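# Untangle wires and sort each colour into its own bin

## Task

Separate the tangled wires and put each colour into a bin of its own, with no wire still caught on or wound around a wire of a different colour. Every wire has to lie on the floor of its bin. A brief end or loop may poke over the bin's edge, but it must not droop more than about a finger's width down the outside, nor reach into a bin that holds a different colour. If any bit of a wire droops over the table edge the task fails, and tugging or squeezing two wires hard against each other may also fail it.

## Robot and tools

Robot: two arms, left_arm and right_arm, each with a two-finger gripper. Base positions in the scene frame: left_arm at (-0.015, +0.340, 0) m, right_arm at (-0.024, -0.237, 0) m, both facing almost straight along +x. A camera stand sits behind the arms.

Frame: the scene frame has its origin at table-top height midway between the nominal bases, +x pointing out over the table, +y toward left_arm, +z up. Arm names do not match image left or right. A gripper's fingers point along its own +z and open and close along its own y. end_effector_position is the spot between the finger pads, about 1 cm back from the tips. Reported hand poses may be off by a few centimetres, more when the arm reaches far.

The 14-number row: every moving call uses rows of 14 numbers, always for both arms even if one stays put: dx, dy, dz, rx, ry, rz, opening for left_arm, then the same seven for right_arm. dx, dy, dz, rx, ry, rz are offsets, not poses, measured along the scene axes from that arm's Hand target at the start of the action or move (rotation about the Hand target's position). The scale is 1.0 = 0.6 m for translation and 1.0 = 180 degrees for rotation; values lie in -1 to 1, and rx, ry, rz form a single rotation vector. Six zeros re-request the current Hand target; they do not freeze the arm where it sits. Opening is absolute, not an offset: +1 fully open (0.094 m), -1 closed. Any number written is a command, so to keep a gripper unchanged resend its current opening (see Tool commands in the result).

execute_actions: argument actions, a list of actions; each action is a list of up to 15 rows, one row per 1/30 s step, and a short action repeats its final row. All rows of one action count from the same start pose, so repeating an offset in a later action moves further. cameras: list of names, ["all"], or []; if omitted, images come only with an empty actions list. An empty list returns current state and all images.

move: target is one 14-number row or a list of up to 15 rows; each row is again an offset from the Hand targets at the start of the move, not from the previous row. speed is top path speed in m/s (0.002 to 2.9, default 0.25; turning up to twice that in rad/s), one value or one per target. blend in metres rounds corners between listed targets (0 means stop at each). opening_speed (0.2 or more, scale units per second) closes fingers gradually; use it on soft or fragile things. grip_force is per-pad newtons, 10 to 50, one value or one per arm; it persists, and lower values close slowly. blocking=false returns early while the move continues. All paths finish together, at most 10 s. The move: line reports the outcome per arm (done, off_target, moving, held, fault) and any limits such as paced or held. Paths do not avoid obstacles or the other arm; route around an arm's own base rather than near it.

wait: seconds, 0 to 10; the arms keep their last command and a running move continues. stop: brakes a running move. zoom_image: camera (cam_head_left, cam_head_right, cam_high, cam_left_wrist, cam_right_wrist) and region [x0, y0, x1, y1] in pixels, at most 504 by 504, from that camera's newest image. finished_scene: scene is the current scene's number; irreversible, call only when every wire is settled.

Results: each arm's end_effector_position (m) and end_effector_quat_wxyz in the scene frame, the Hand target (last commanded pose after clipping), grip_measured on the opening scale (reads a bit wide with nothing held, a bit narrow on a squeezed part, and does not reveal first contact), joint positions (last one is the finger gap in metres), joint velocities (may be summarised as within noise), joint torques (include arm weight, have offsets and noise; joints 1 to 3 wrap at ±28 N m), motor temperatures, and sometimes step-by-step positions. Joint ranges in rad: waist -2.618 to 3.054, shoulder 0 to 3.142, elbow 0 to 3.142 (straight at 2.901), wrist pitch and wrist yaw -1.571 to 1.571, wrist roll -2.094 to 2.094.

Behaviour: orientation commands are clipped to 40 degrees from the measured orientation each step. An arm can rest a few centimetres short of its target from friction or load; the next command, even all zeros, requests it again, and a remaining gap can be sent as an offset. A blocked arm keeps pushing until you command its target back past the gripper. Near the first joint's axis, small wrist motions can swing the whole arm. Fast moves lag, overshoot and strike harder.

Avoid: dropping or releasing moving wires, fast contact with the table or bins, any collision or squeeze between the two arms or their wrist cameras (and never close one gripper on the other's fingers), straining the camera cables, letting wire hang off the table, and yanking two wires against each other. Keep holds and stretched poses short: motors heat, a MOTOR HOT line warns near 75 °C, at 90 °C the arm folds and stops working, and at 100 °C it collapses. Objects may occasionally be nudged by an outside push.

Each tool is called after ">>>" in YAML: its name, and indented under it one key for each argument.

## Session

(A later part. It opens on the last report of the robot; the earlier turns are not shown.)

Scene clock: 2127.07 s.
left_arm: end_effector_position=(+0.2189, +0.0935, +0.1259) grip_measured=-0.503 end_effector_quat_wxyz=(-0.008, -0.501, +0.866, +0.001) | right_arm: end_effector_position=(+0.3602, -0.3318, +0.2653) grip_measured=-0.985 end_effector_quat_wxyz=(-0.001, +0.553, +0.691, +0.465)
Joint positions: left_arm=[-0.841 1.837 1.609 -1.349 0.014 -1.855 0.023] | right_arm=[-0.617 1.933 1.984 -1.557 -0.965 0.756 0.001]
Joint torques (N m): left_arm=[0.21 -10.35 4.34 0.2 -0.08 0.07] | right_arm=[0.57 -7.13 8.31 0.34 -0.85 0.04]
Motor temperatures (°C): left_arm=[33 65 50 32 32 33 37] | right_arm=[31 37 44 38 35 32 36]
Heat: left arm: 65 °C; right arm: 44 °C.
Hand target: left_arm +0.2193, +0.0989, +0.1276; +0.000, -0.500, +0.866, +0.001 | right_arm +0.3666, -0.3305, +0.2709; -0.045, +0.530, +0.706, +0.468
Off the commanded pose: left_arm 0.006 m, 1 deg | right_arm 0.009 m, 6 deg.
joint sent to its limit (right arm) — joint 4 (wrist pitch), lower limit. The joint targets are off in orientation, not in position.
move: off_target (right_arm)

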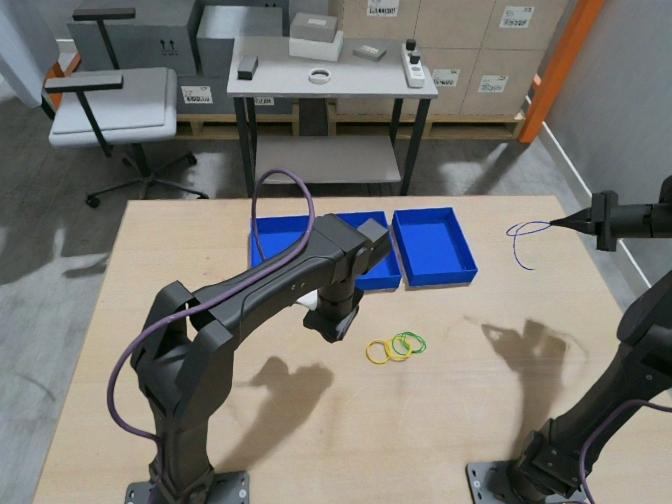

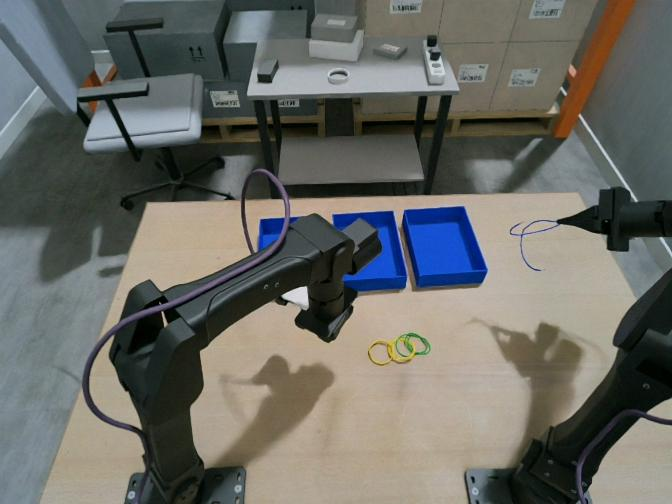

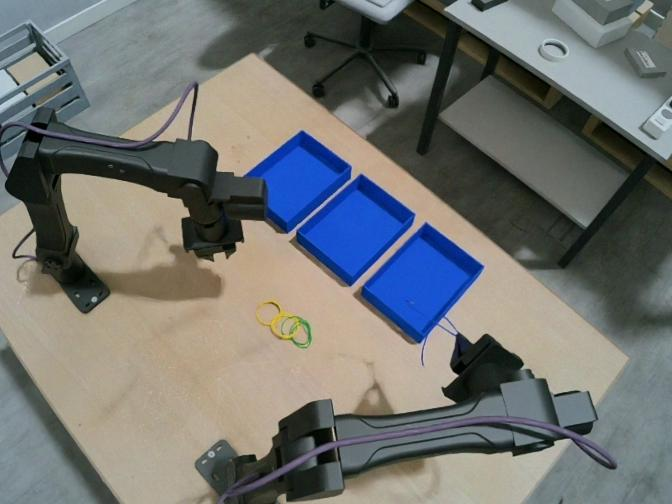

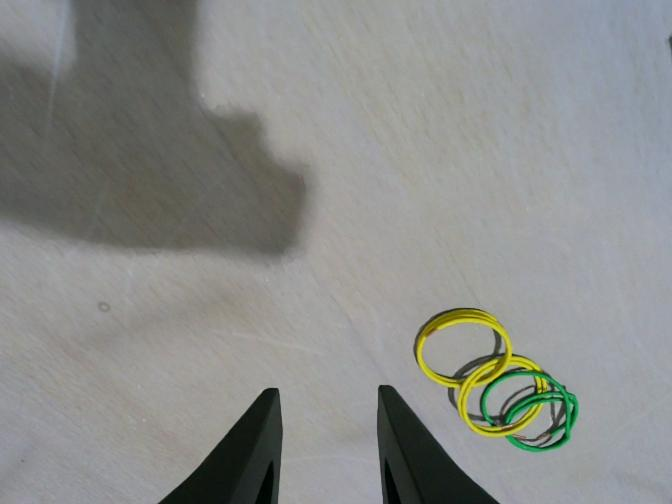

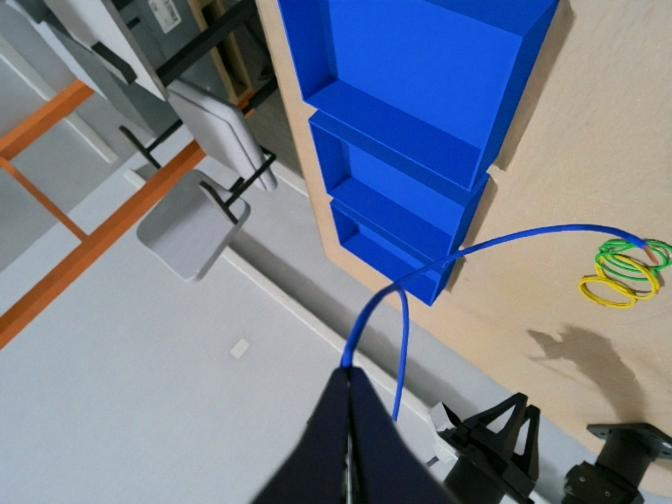

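>>> move:
  target: [0,0,0,0,0,0,-0.5,0.122,0.2258,0.02,-0.3747,-0.1308,0.3261,-1]
  cameras: ["all"]
  speed: 0.15

>>> zoom_image:
  camera: "cam_high"
  region: [300, 180, 540, 380]

>>> zoom_image:
  camera: "cam_head_left"
  region: [360, 160, 540, 320]

Scene clock: 2156.97 s.
left_arm: end_effector_position=(+0.2189, +0.0935, +0.1259) grip_measured=-0.503 end_effector_quat_wxyz=(-0.008, -0.500, +0.866, +0.001) | right_arm: end_effector_position=(+0.4348, -0.1952, +0.2830) grip_measured=-0.985 end_effector_quat_wxyz=(+0.228, -0.014, +0.973, +0.040)
Joint positions: left_arm=[-0.841 1.837 1.609 -1.349 0.014 -1.854 0.023] | right_arm=[0.08 2.103 2.554 -1.557 -0.053 0.053 0.001]
Joint torques (N m): left_arm=[0.32 -10.33 4.53 0.19 -0.08 0.11] | right_arm=[0.35 -7.98 7.73 1.14 0.07 -0.07]
Motor temperatures (°C): left_arm=[33 66 48 32 32 33 36] | right_arm=[31 38 45 38 35 32 36]
Heat: left arm: 66 °C; right arm: 45 °C.
Hand target: left_arm +0.2193, +0.0989, +0.1276; +0.000, -0.499, +0.866, +0.001 | right_arm +0.4398, -0.1951, +0.2830; +0.164, -0.020, +0.986, +0.028
Off the commanded pose: left_arm 0.006 m, 1 deg | right_arm 0.005 m, 8 deg.
joint sent to its limit (right arm) — joint 4 (wrist pitch), lower limit. The joint targets are off in orientation, not in position.
move: off_target (right_arm)

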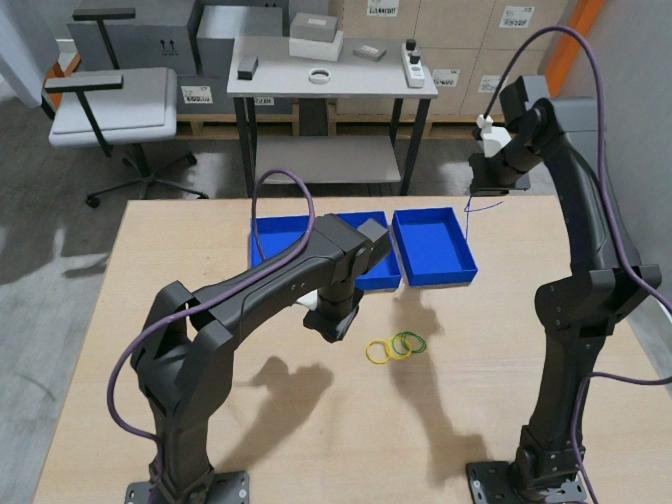

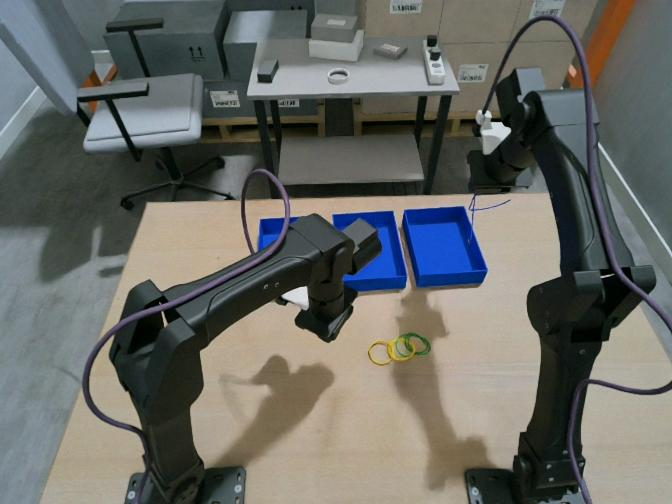

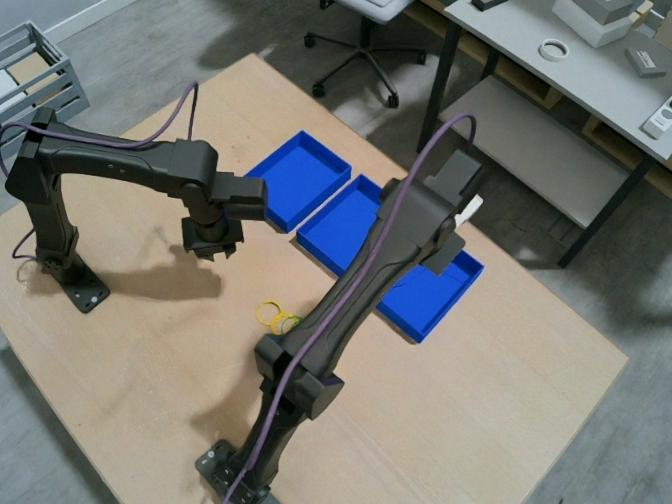

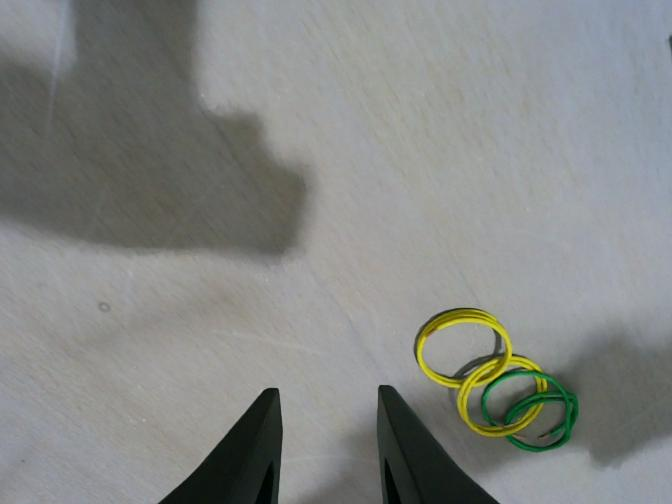

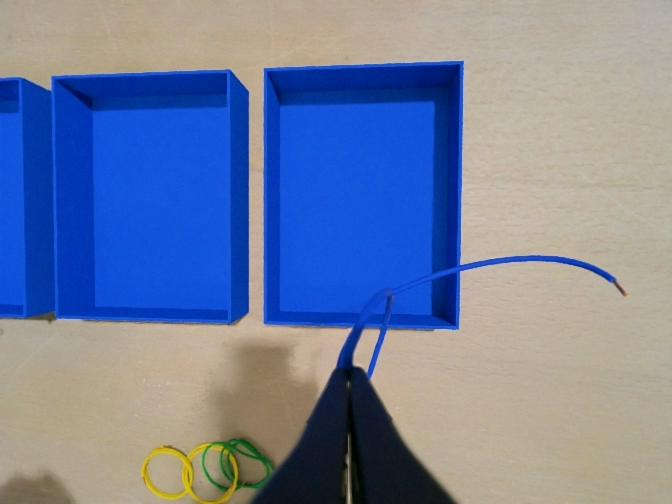

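Scaled by 2.100 from the camera's 672x504 image, which has a finer 960x720 frame.

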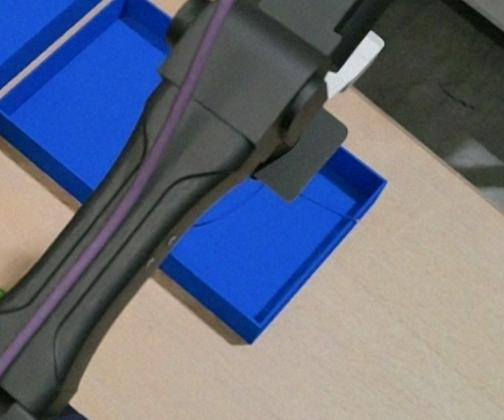

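Scaled by 2.800 from the camera's 672x504 image, which has a finer 960x720 frame.

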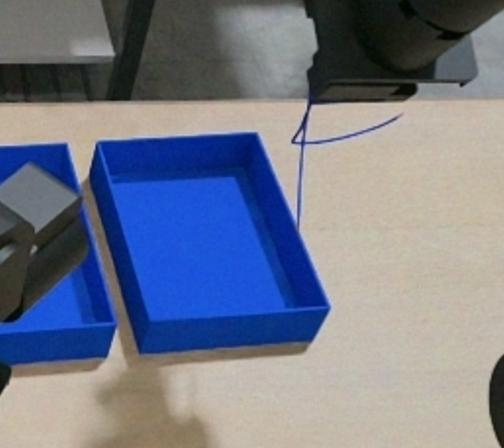

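>>> move:
  target: [0,0,0,0,0,0,-0.5,0.025,-0.035,-0.02,-0.096,0.068,0.483,-1]
  cameras: ["all"]
  speed: 0.15

>>> zoom_image:
  camera: "cam_head_right"
  region: [360, 140, 540, 320]

>>> zoom_image:
  camera: "cam_head_left"
  region: [360, 140, 540, 320]

Scene clock: 2193.50 s.
left_arm: end_effector_position=(+0.2189, +0.0935, +0.1259) grip_measured=-0.503 end_effector_quat_wxyz=(-0.008, -0.500, +0.866, +0.001) | right_arm: end_effector_position=(+0.4498, -0.2185, +0.2723) grip_measured=-0.985 end_effector_quat_wxyz=(-0.170, +0.685, -0.692, +0.151)
Joint positions: left_arm=[-0.841 1.837 1.609 -1.349 0.014 -1.854 0.023] | right_arm=[0.046 2.165 2.61 -1.557 -0.008 -1.523 0.001]
Joint torques (N m): left_arm=[0.34 -10.3 4.45 0.18 -0.09 0] | right_arm=[0.55 -8.32 7.66 1.13 -0.02 -0.07]
Motor temperatures (°C): left_arm=[33 64 47 32 32 33 36] | right_arm=[31 38 47 39 35 32 36]
Heat: left arm: 64 °C; right arm: 47 °C.
Hand target: left_arm +0.2193, +0.0989, +0.1276; +0.000, -0.499, +0.866, +0.001 | right_arm +0.4548, -0.2160, +0.2711; +0.001, +0.708, -0.706, +0.000
Off the commanded pose: left_arm 0.006 m, 1 deg | right_arm 0.006 m, 26 deg.
joint sent to its limit (right arm) — joint 4 (wrist pitch), lower limit. The joint targets are off in orientation, not in position.
move: off_target (right_arm)

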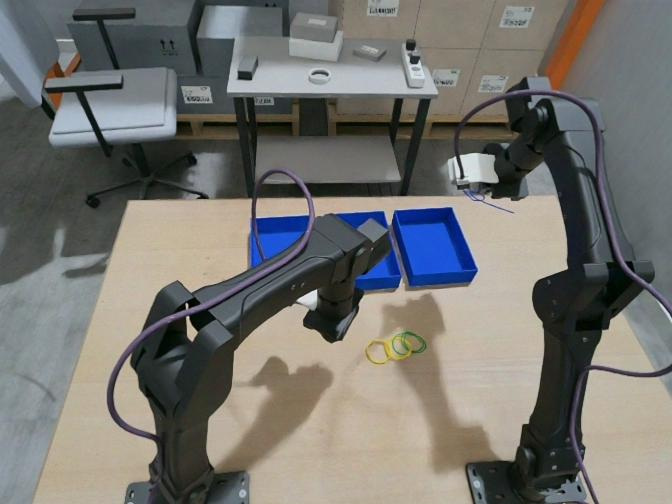

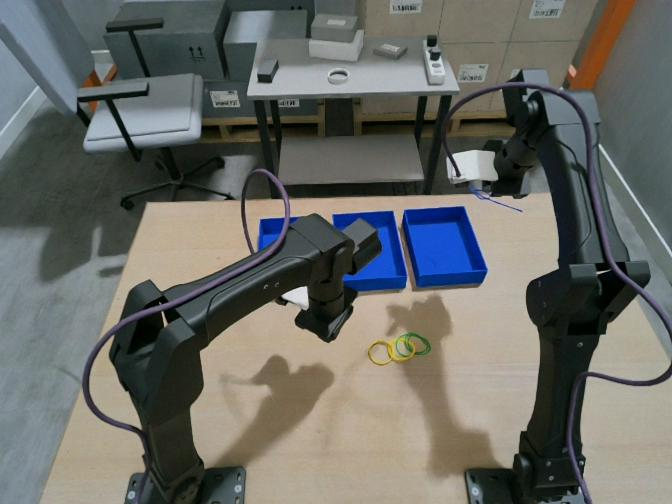

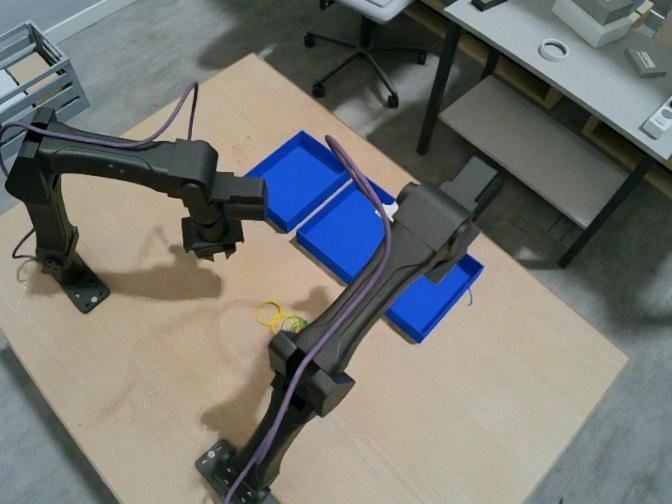

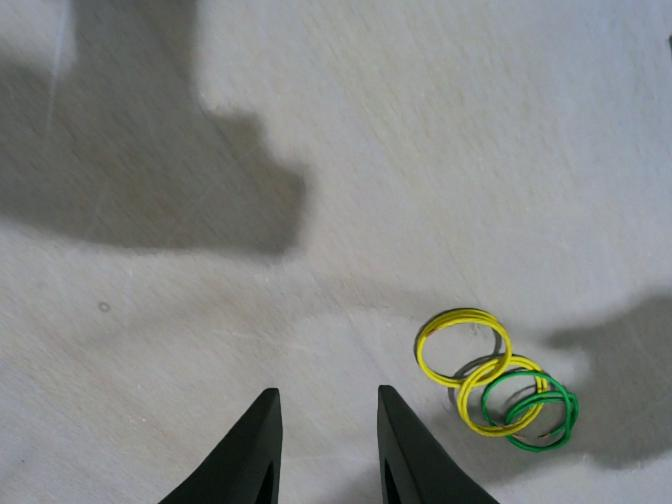

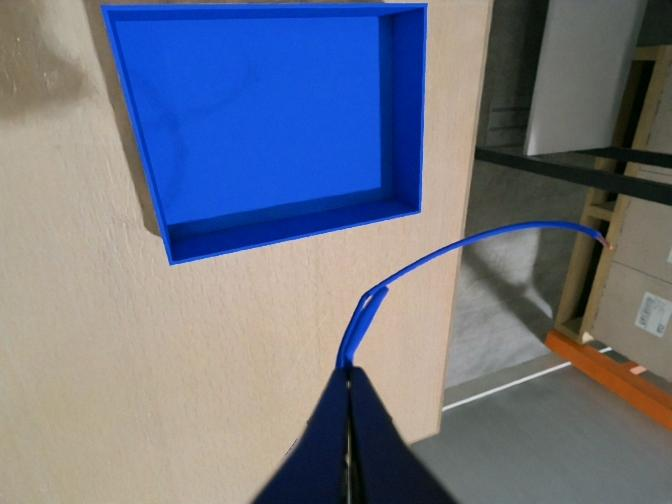

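Scaled by 2.800 from the camera's 672x504 image, which has a finer 960x720 frame.

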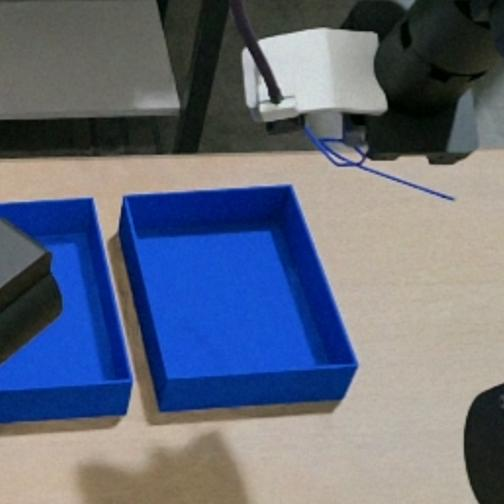

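Scaled by 2.800 from the camera's 672x504 image, which has a finer 960x720 frame.

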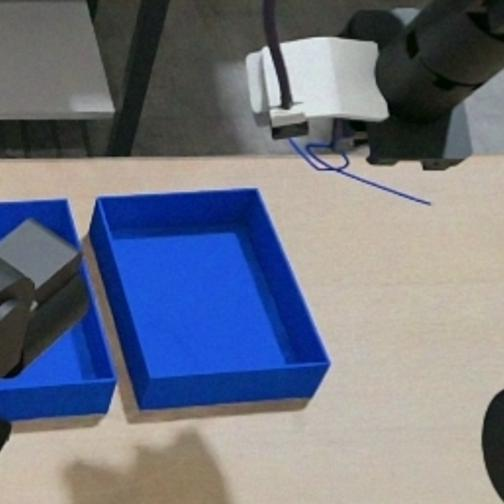

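>>> move:
  target: [0,0,0,0,0,0,-0.5,-0.01,0.02,-0.16,0,0,0,-1]
  cameras: ["all"]
  speed: 0.12

>>> zoom_image:
  camera: "cam_head_right"
  region: [360, 140, 540, 320]

>>> zoom_image:
  camera: "cam_high"
  region: [330, 180, 530, 380]

Scene clock: 2257.57 s.
left_arm: end_effector_position=(+0.2189, +0.0935, +0.1259) grip_measured=-0.503 end_effector_quat_wxyz=(-0.008, -0.500, +0.866, +0.001) | right_arm: end_effector_position=(+0.4499, -0.2069, +0.1888) grip_measured=-0.985 end_effector_quat_wxyz=(-0.088, +0.703, -0.701, +0.077)
Joint positions: left_arm=[-0.841 1.837 1.609 -1.349 0.014 -1.854 0.023] | right_arm=[0.073 2.273 2.495 -1.557 -0.001 -1.511 0.001]
Joint torques (N m): left_arm=[0.28 -10.21 4.52 0.21 -0.1 0.05] | right_arm=[0.58 -9.59 4.36 0.7 0 0.07]
Motor temperatures (°C): left_arm=[33 63 47 32 32 33 35] | right_arm=[31 40 47 39 34 32 37]
Heat: left arm: 63 °C; right arm: 47 °C.
Hand target: left_arm +0.2193, +0.0989, +0.1276; +0.000, -0.499, +0.866, +0.001 | right_arm +0.4488, -0.2041, +0.1749; +0.001, +0.708, -0.707, +0.000
Off the commanded pose: left_arm 0.006 m, 1 deg | right_arm 0.014 m, 14 deg.
joint sent to its limit (right arm) — joint 4 (wrist pitch), lower limit. The joint targets are off in orientation, not in position.
move: off_target (right_arm)

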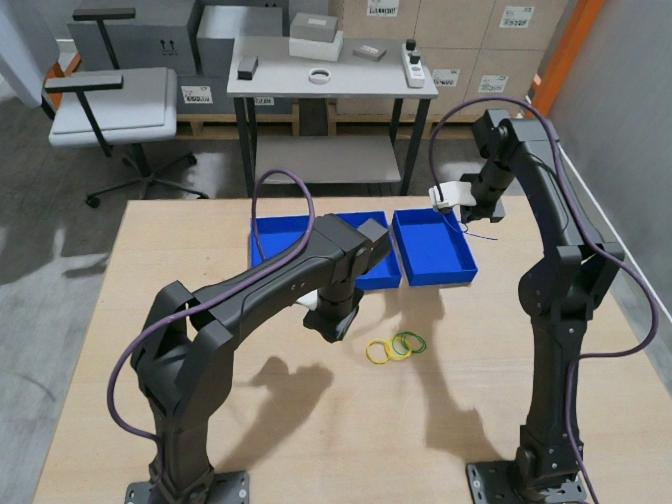

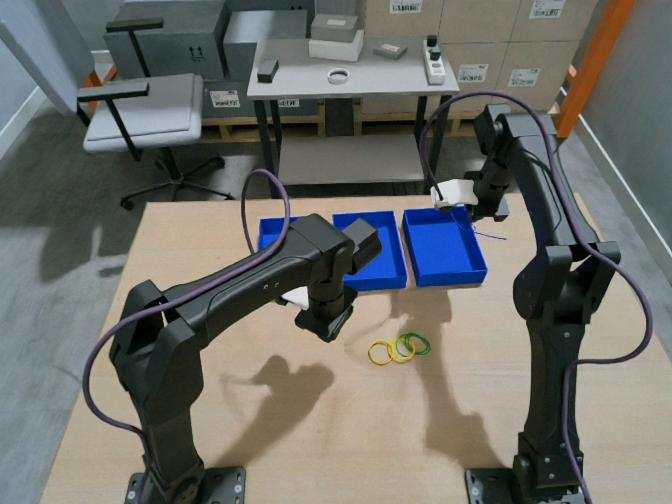

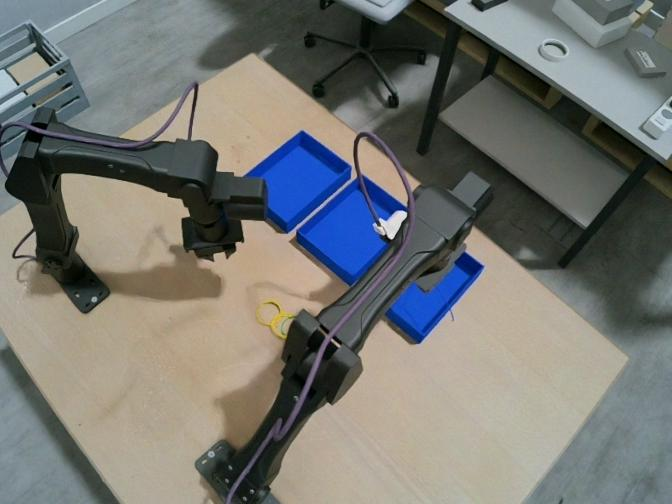

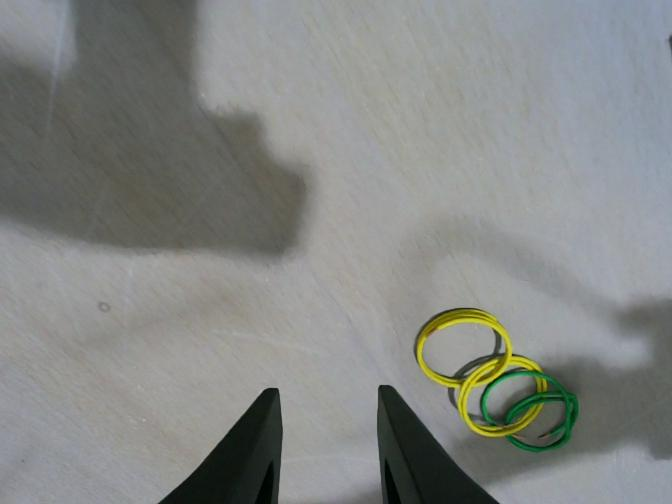

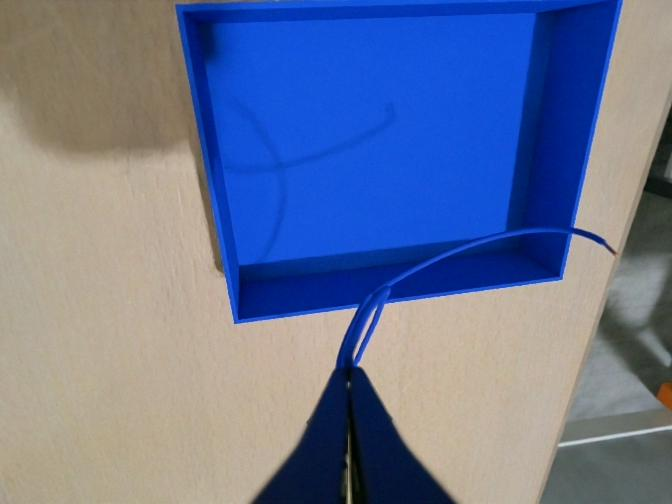

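Scaled by 2.800 from the camera's 672x504 image, which has a finer 960x720 frame.

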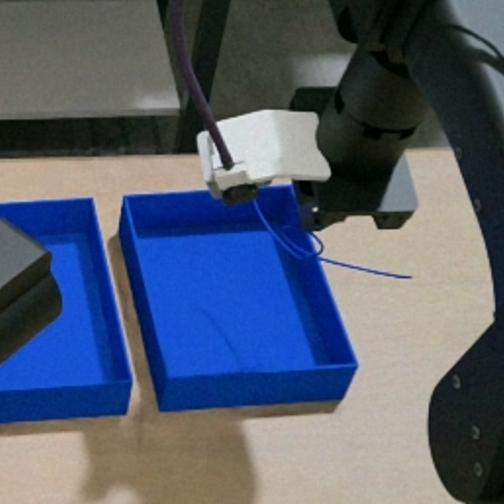

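Scaled by 2.520 from the camera's 672x504 image, which has a finer 960x720 frame.

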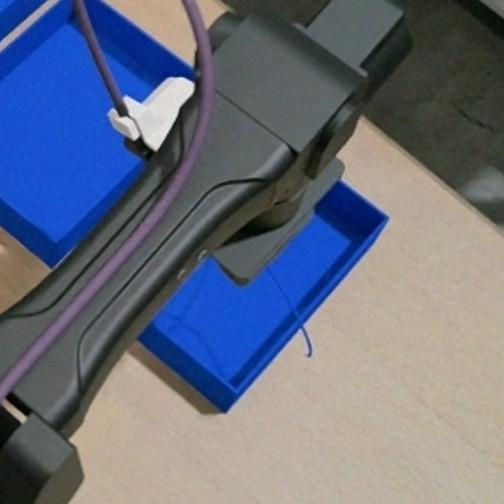

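>>> move:
  target:
    - [0,0,0,0,0,0,-0.5,-0.035,0.065,-0.0,0,0,0,-1]
    - [0,0,0,0,0,0,-0.5,-0.035,0.065,-0.13,0,0,0,-1]
  cameras: ["cam_right_wrist","cam_head_right","cam_high"]
  speed: 0.1

>>> zoom_image:
  camera: "cam_head_right"
  region: [360, 140, 540, 320]

>>> zoom_image:
  camera: "cam_high"
  region: [330, 180, 530, 380]

Scene clock: 2280.67 s.
left_arm: end_effector_position=(+0.2189, +0.0935, +0.1259) grip_measured=-0.503 end_effector_quat_wxyz=(-0.008, -0.500, +0.866, +0.001) | right_arm: end_effector_position=(+0.4288, -0.1671, +0.1075) grip_measured=-0.985 end_effector_quat_wxyz=(-0.008, +0.708, -0.706, +0.007)
Joint positions: left_arm=[-0.841 1.837 1.609 -1.349 0.014 -1.854 0.023] | right_arm=[0.164 2.354 2.323 -1.518 0.002 -1.421 0.001]
Joint torques (N m): left_arm=[0.53 -10.29 4.45 0.22 -0.16 0.04] | right_arm=[0.36 -10.55 4.85 0.36 -0.06 0.06]
Motor temperatures (°C): left_arm=[33 62 47 32 32 33 35] | right_arm=[31 44 44 38 34 32 37]
Heat: left arm: 62 °C; right arm: 44 °C.
Hand target: left_arm +0.2193, +0.0989, +0.1276; +0.000, -0.499, +0.866, +0.001 | right_arm +0.4278, -0.1651, +0.0970; +0.001, +0.708, -0.706, +0.000
Off the commanded pose: left_arm 0.006 m, 1 deg | right_arm 0.011 m, 1 deg.
move: off_target (right_arm)
Images, in order (width x height): cam_head_right 672x504, cam_high 672x504, cam_right_wrist 672x504.

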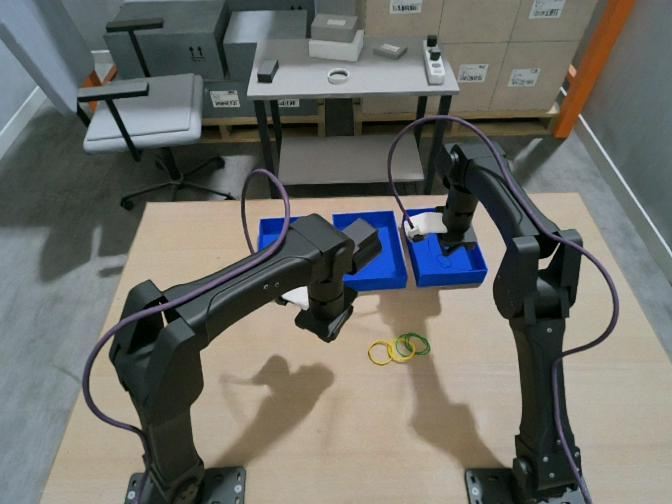

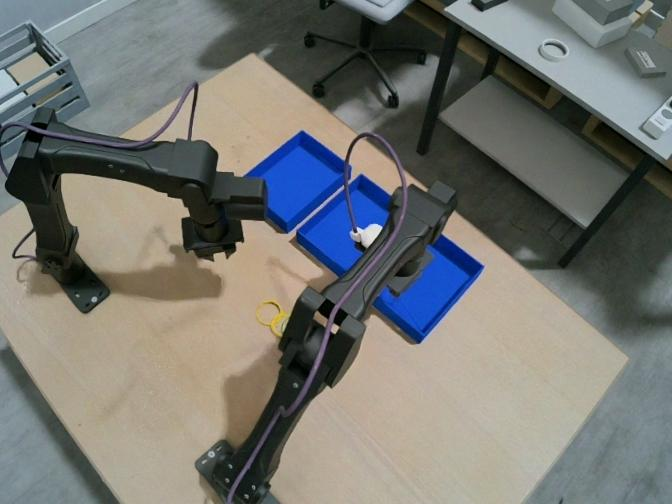

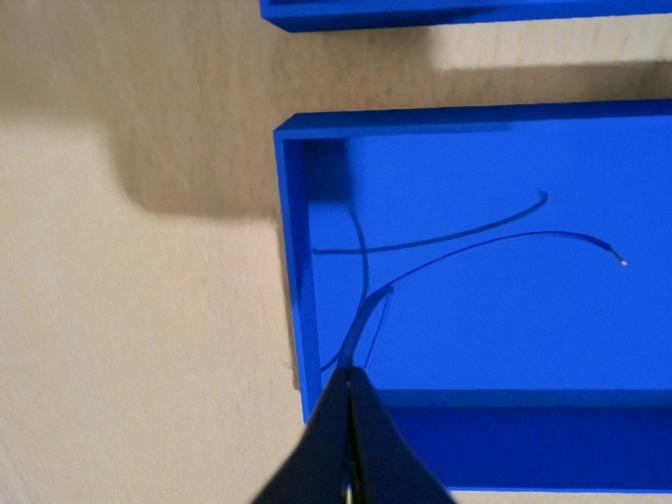

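Scaled by 2.800 from the camera's 672x504 image, which has a finer 960x720 frame.

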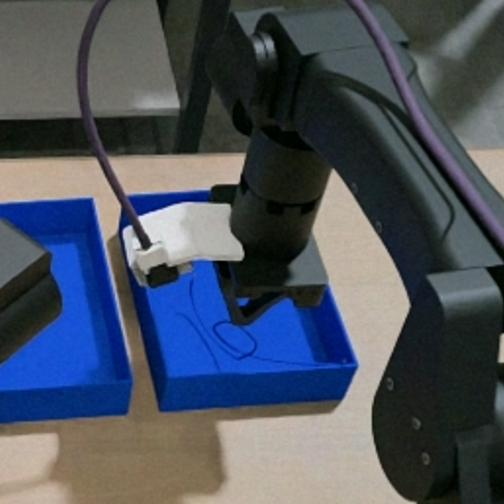

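Scaled by 2.520 from the camera's 672x504 image, which has a finer 960x720 frame.

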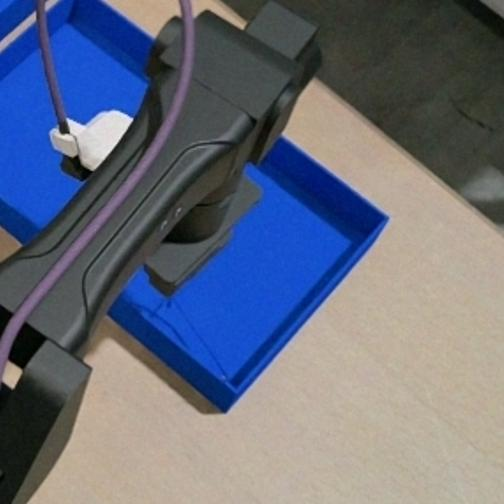

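>>> move:
  target:
    - [0,0,0,0,0,0,-0.5,0.035,0.005,0.0,0,0,0,-1]
    - [0,0,0,0,0,0,-0.5,0.04,0.005,-0.135,0,0,0,-1]
    - [0,0,0,0,0,0,-0.5,0.04,0.005,-0.135,0,0,0,-0.6]
    - [0,0,0,0,0,0,-0.5,0.04,0.005,0.07,0,0,0,-0.6]
  cameras: ["cam_right_wrist","cam_head_right","cam_high"]
  speed: 0.08
  opening_speed: 0.4

>>> zoom_image:
  camera: "cam_head_right"
  region: [360, 140, 540, 320]

Scene clock: 2295.73 s.
left_arm: end_effector_position=(+0.2189, +0.0935, +0.1259) grip_measured=-0.503 end_effector_quat_wxyz=(-0.008, -0.500, +0.866, +0.001) | right_arm: end_effector_position=(+0.4514, -0.1637, +0.1165) grip_measured=-0.601 end_effector_quat_wxyz=(-0.033, +0.707, -0.706, +0.026)
Joint positions: left_arm=[-0.841 1.837 1.609 -1.349 0.014 -1.854 0.023] | right_arm=[0.164 2.425 2.484 -1.546 0.002 -1.421 0.019]
Joint torques (N m): left_arm=[0.28 -10.28 4.37 0.2 -0.09 0.05] | right_arm=[0.24 -15.38 7.47 0.25 -0.06 0.03]
Motor temperatures (°C): left_arm=[33 62 47 32 32 33 35] | right_arm=[31 44 44 38 34 32 36]
Heat: left arm: 62 °C; right arm: 44 °C.
Hand target: left_arm +0.2193, +0.0989, +0.1276; +0.000, -0.499, +0.866, +0.001 | right_arm +0.4517, -0.1621, +0.1390; +0.001, +0.708, -0.706, +0.000
Off the commanded pose: left_arm 0.006 m, 1 deg | right_arm 0.023 m, 5 deg.
joint sent to its limit (right arm) — joint 4 (wrist pitch), lower limit. The joint targets are off in orientation, not in position.
move: off_target (right_arm); target 3's new opening was sent with right_arm's hand 0.017 m and 1 deg from that target
Images, in order (width x height): cam_head_right 672x504, cam_high 672x504, cam_right_wrist 672x504.

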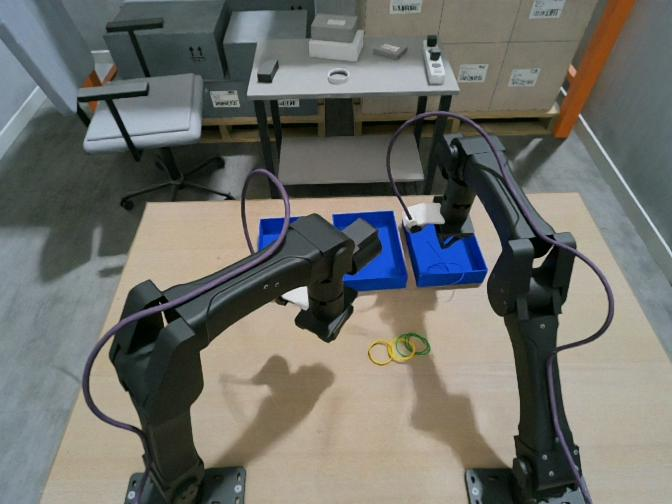

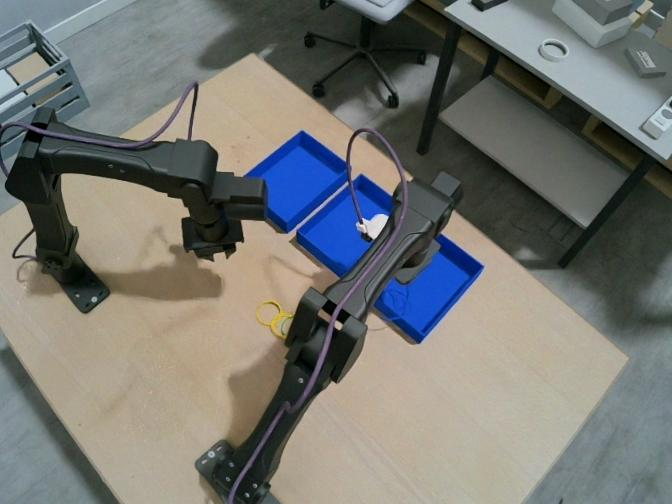

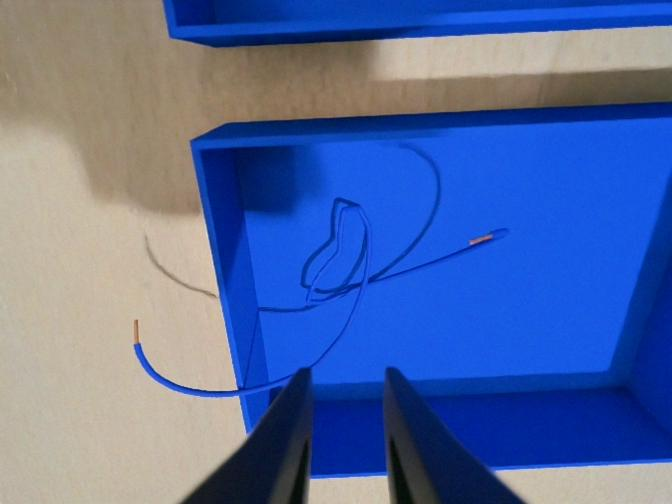

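Scaled by 2.800 from the camera's 672x504 image, which has a finer 960x720 frame.

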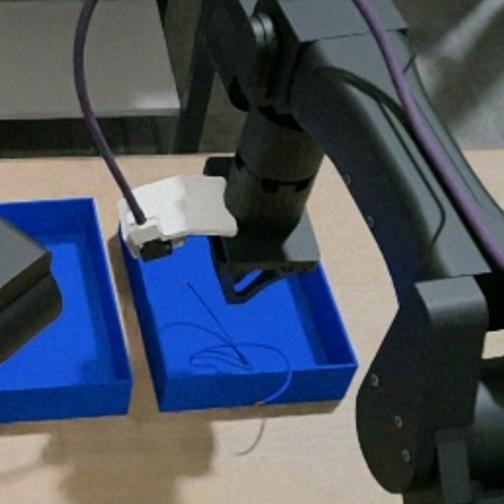

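>>> move:
  target: [0,0,0,0,0,0,-0.5,-0.07,0.0,0.03,0,0,-0.5,-0.5]
  cameras: ["cam_right_wrist"]
  speed: 0.15

Scene clock: 2327.17 s.
left_arm: end_effector_position=(+0.2189, +0.0935, +0.1259) grip_measured=-0.503 end_effector_quat_wxyz=(-0.008, -0.500, +0.866, +0.001) | right_arm: end_effector_position=(+0.4167, -0.1642, +0.1414) grip_measured=-0.502 end_effector_quat_wxyz=(+0.031, -0.004, +1.000, +0.000)
Joint positions: left_arm=[-0.841 1.837 1.609 -1.349 0.014 -1.854 0.023] | right_arm=[0.178 2.267 2.309 -1.552 0.011 0.159 0.023]
Joint torques (N m): left_arm=[0.42 -10.39 4.26 0.2 -0.12 0.04] | right_arm=[0.23 -15.24 4.3 0.28 -0.16 0.08]
Motor temperatures (°C): left_arm=[33 62 46 32 32 33 35] | right_arm=[31 57 43 37 34 32 36]
Heat: left arm: 62 °C; right arm: 57 °C.
Hand target: left_arm +0.2193, +0.0989, +0.1276; +0.000, -0.499, +0.866, +0.001 | right_arm +0.4097, -0.1620, +0.1569; -0.001, -0.001, +1.000, +0.001
Off the commanded pose: left_arm 0.006 m, 1 deg | right_arm 0.017 m, 4 deg.
joint sent to its limit (right arm) — joint 4 (wrist pitch), lower limit. The joint targets are off in orientation, not in position.
move: off_target (right_arm)
Images, in order (width x height): cam_right_wrist 672x504.

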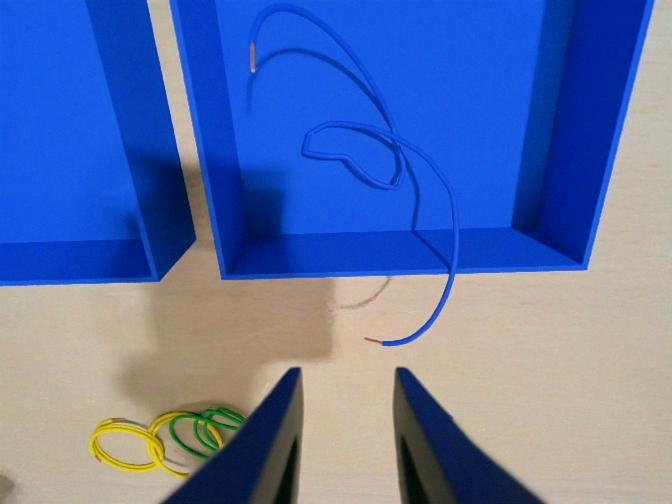

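>>> move:
  target:
    - [0,0,0,0,0,0,-0.5,0.0155,-0.088,-0.08,0,0,0,-0.6]
    - [0,0,0,0,0,0,-0.5,0.0155,-0.088,-0.19,0,0,0,-0.6]
  cameras: ["cam_right_wrist"]
  speed: 0.1

>>> zoom_image:
  camera: "cam_right_wrist"
  region: [220, 250, 480, 500]

Scene clock: 2347.93 s.
left_arm: end_effector_position=(+0.2189, +0.0935, +0.1259) grip_measured=-0.503 end_effector_quat_wxyz=(-0.008, -0.500, +0.866, +0.001) | right_arm: end_effector_position=(+0.4140, -0.2161, +0.0652) grip_measured=-0.599 end_effector_quat_wxyz=(-0.001, +0.002, +1.000, -0.004)
Joint positions: left_arm=[-0.841 1.837 1.609 -1.349 0.014 -1.854 0.023] | right_arm=[0.061 2.255 1.986 -1.303 0.007 0.053 0.019]
Joint torques (N m): left_arm=[0.62 -10.29 4.31 0.13 -0.07 -0.03] | right_arm=[-0.08 -9.31 2.4 1.06 -0.13 -0.07]
Motor temperatures (°C): left_arm=[33 61 46 32 32 33 35] | right_arm=[31 55 43 37 34 32 35]
Heat: left arm: 61 °C; right arm: 55 °C.
Hand target: left_arm +0.2193, +0.0989, +0.1276; +0.000, -0.499, +0.866, +0.001 | right_arm +0.4192, -0.2149, +0.0430; +0.000, -0.001, +1.000, +0.001
Off the commanded pose: left_arm 0.006 m, 1 deg | right_arm 0.023 m, 1 deg.
move: off_target (right_arm)
Images, in order (width x height): cam_right_wrist 672x504.

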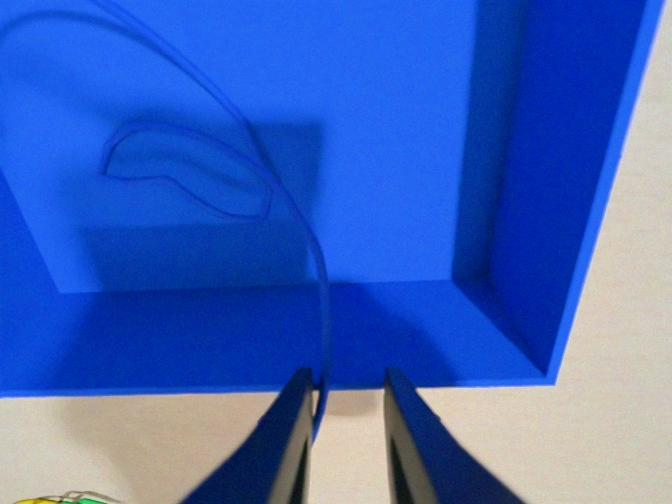

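Scaled by 1.938 from the camera's 672x504 image, which has a finer 960x720 frame.

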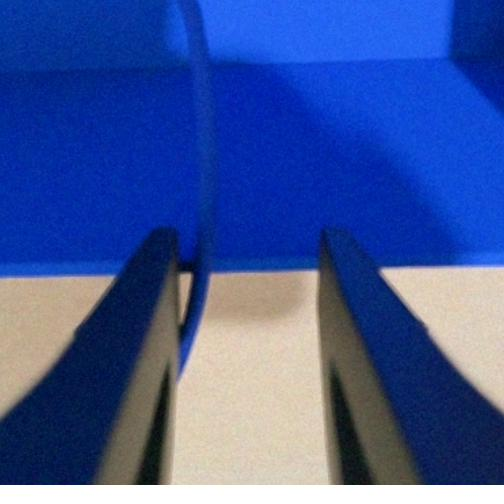

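>>> move:
  target:
    - [0,0,0,0,0,0,-0.5,0.0,0.0,0.06,0,0,0,-0.6]
    - [0,0,0,0,0,0,-0.5,0.04,-0.005,0.06,0,0,0,-0.6]
    - [0,0,0,0,0,0,-0.5,0.04,-0.005,0.0,0,0,0,-0.6]
  cameras: ["cam_right_wrist"]
  speed: 0.1

>>> zoom_image:
  camera: "cam_right_wrist"
  region: [220, 250, 480, 500]

Scene clock: 2361.17 s.
left_arm: end_effector_position=(+0.2189, +0.0935, +0.1259) grip_measured=-0.503 end_effector_quat_wxyz=(-0.008, -0.500, +0.866, +0.001) | right_arm: end_effector_position=(+0.4441, -0.2160, +0.0527) grip_measured=-0.599 end_effector_quat_wxyz=(+0.007, -0.001, +1.000, -0.003)
Joint positions: left_arm=[-0.841 1.837 1.609 -1.349 0.014 -1.854 0.023] | right_arm=[0.058 2.391 2.168 -1.335 0.007 0.043 0.019]
Joint torques (N m): left_arm=[0.34 -10.45 4.42 0.2 -0.08 0.01] | right_arm=[-0.53 -11.25 4.67 0.42 -0.14 -0.07]
Motor temperatures (°C): left_arm=[33 61 46 32 32 33 35] | right_arm=[31 53 43 37 34 32 35]
Heat: left arm: 61 °C; right arm: 53 °C.
Hand target: left_arm +0.2193, +0.0989, +0.1276; +0.000, -0.499, +0.866, +0.001 | right_arm +0.4431, -0.2178, +0.0430; +0.000, -0.001, +1.000, +0.001
Off the commanded pose: left_arm 0.006 m, 1 deg | right_arm 0.010 m, 1 deg.
move: done
Images, in order (width x height): cam_right_wrist 672x504.

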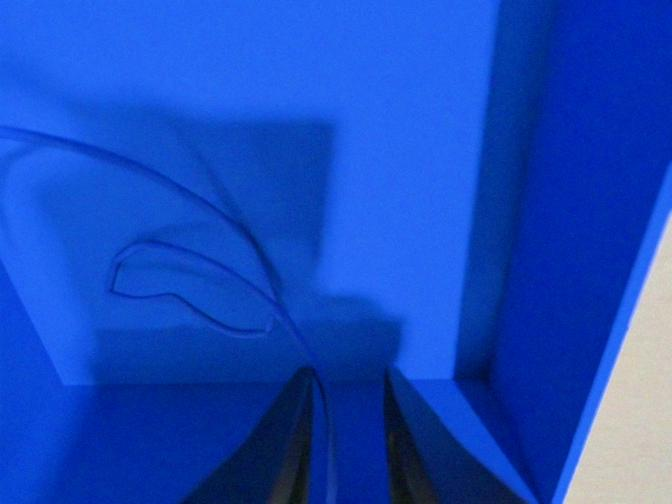

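Scaled by 1.938 from the camera's 672x504 image, which has a finer 960x720 frame.

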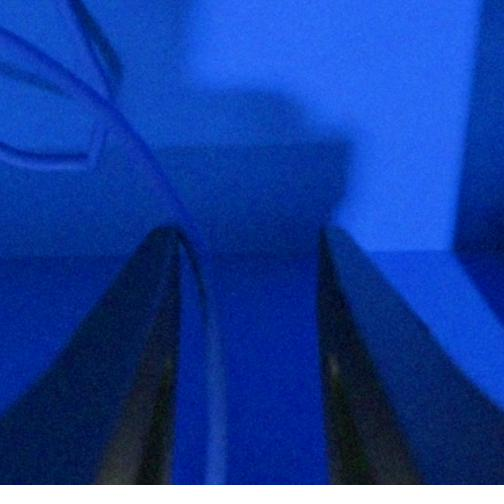

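>>> move:
  target:
    - [0,0,0,0,0,0,-0.5,0.0,0.0,0.0,0,0,0,-1]
    - [0,0,0,0,0,0,-0.5,0.0,0.0,0.1,0,0,0,-1]
    - [0,0,0,0,0,0,-0.5,0.09,-0.02,0.1,0,0,-0.36,-1]
  cameras: ["cam_right_wrist","cam_head_right","cam_high"]
  speed: 0.1
  opening_speed: 0.4

>>> zoom_image:
  camera: "cam_head_right"
  region: [360, 140, 540, 320]

Scene clock: 2388.33 s.
left_arm: end_effector_position=(+0.2189, +0.0935, +0.1259) grip_measured=-0.503 end_effector_quat_wxyz=(-0.008, -0.500, +0.866, +0.001) | right_arm: end_effector_position=(+0.4940, -0.2268, +0.1082) grip_measured=-0.981 end_effector_quat_wxyz=(+0.071, +0.527, +0.846, +0.043)
Joint positions: left_arm=[-0.841 1.837 1.609 -1.349 0.014 -1.854 0.023] | right_arm=[0.032 2.577 2.725 -1.552 0.006 1.134 0.001]
Joint torques (N m): left_arm=[0.32 -10.33 4.37 0.21 -0.1 0.09] | right_arm=[-0.66 -10.99 8.28 0.5 -0.12 0.05]
Motor temperatures (°C): left_arm=[33 61 46 32 32 33 35] | right_arm=[31 53 44 37 34 32 36]
Heat: left arm: 61 °C; right arm: 53 °C.
Hand target: left_arm +0.2193, +0.0989, +0.1276; +0.000, -0.499, +0.866, +0.001 | right_arm +0.4971, -0.2300, +0.1029; +0.000, +0.535, +0.845, +0.001
Off the commanded pose: left_arm 0.006 m, 1 deg | right_arm 0.007 m, 10 deg.
joint sent to its limit (right arm) — joint 4 (wrist pitch), lower limit. The joint targets are off in orientation, not in position.
move: off_target (right_arm)
Images, in order (width x height): cam_head_right 672x504, cam_high 672x504, cam_right_wrist 672x504.

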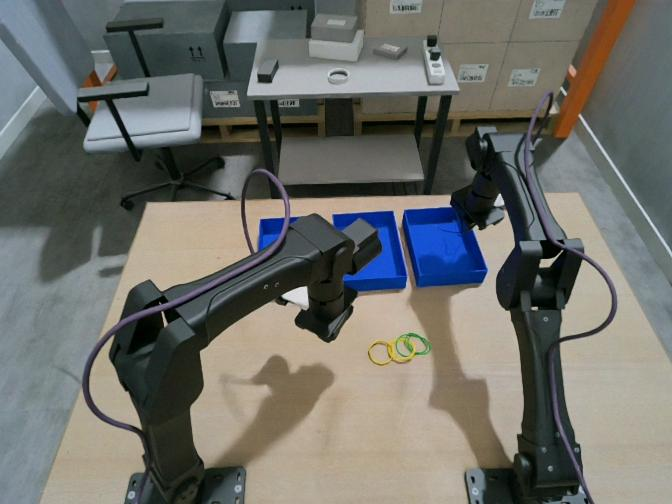

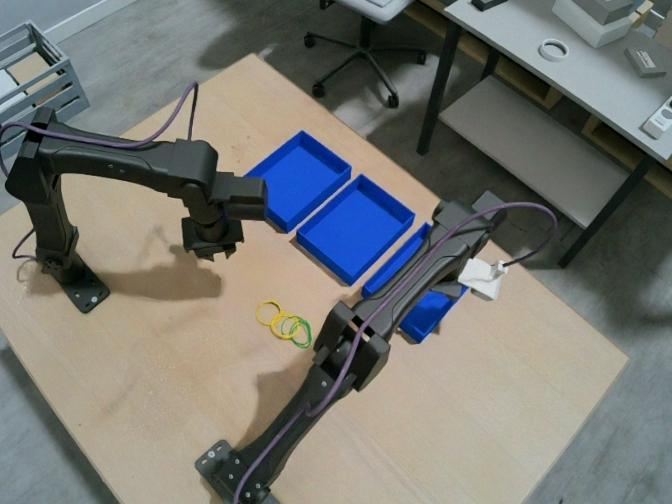

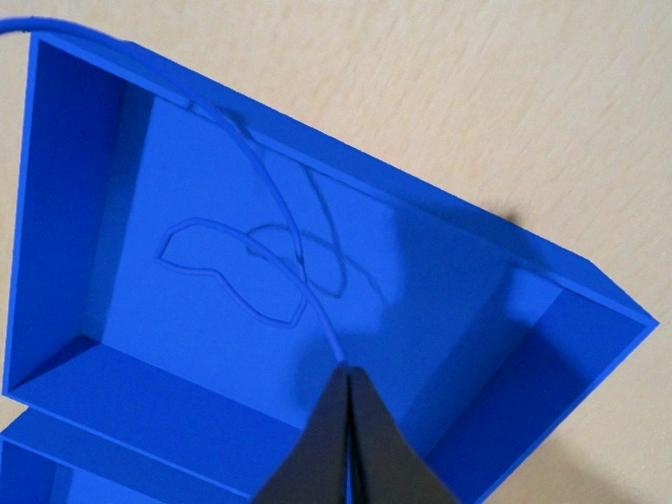

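Scaled by 2.800 from the camera's 672x504 image, which has a finer 960x720 frame.

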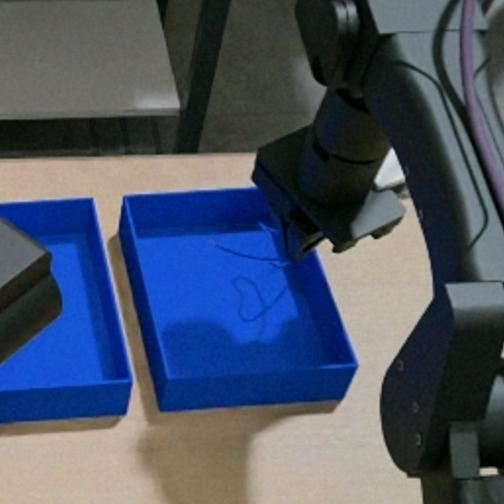

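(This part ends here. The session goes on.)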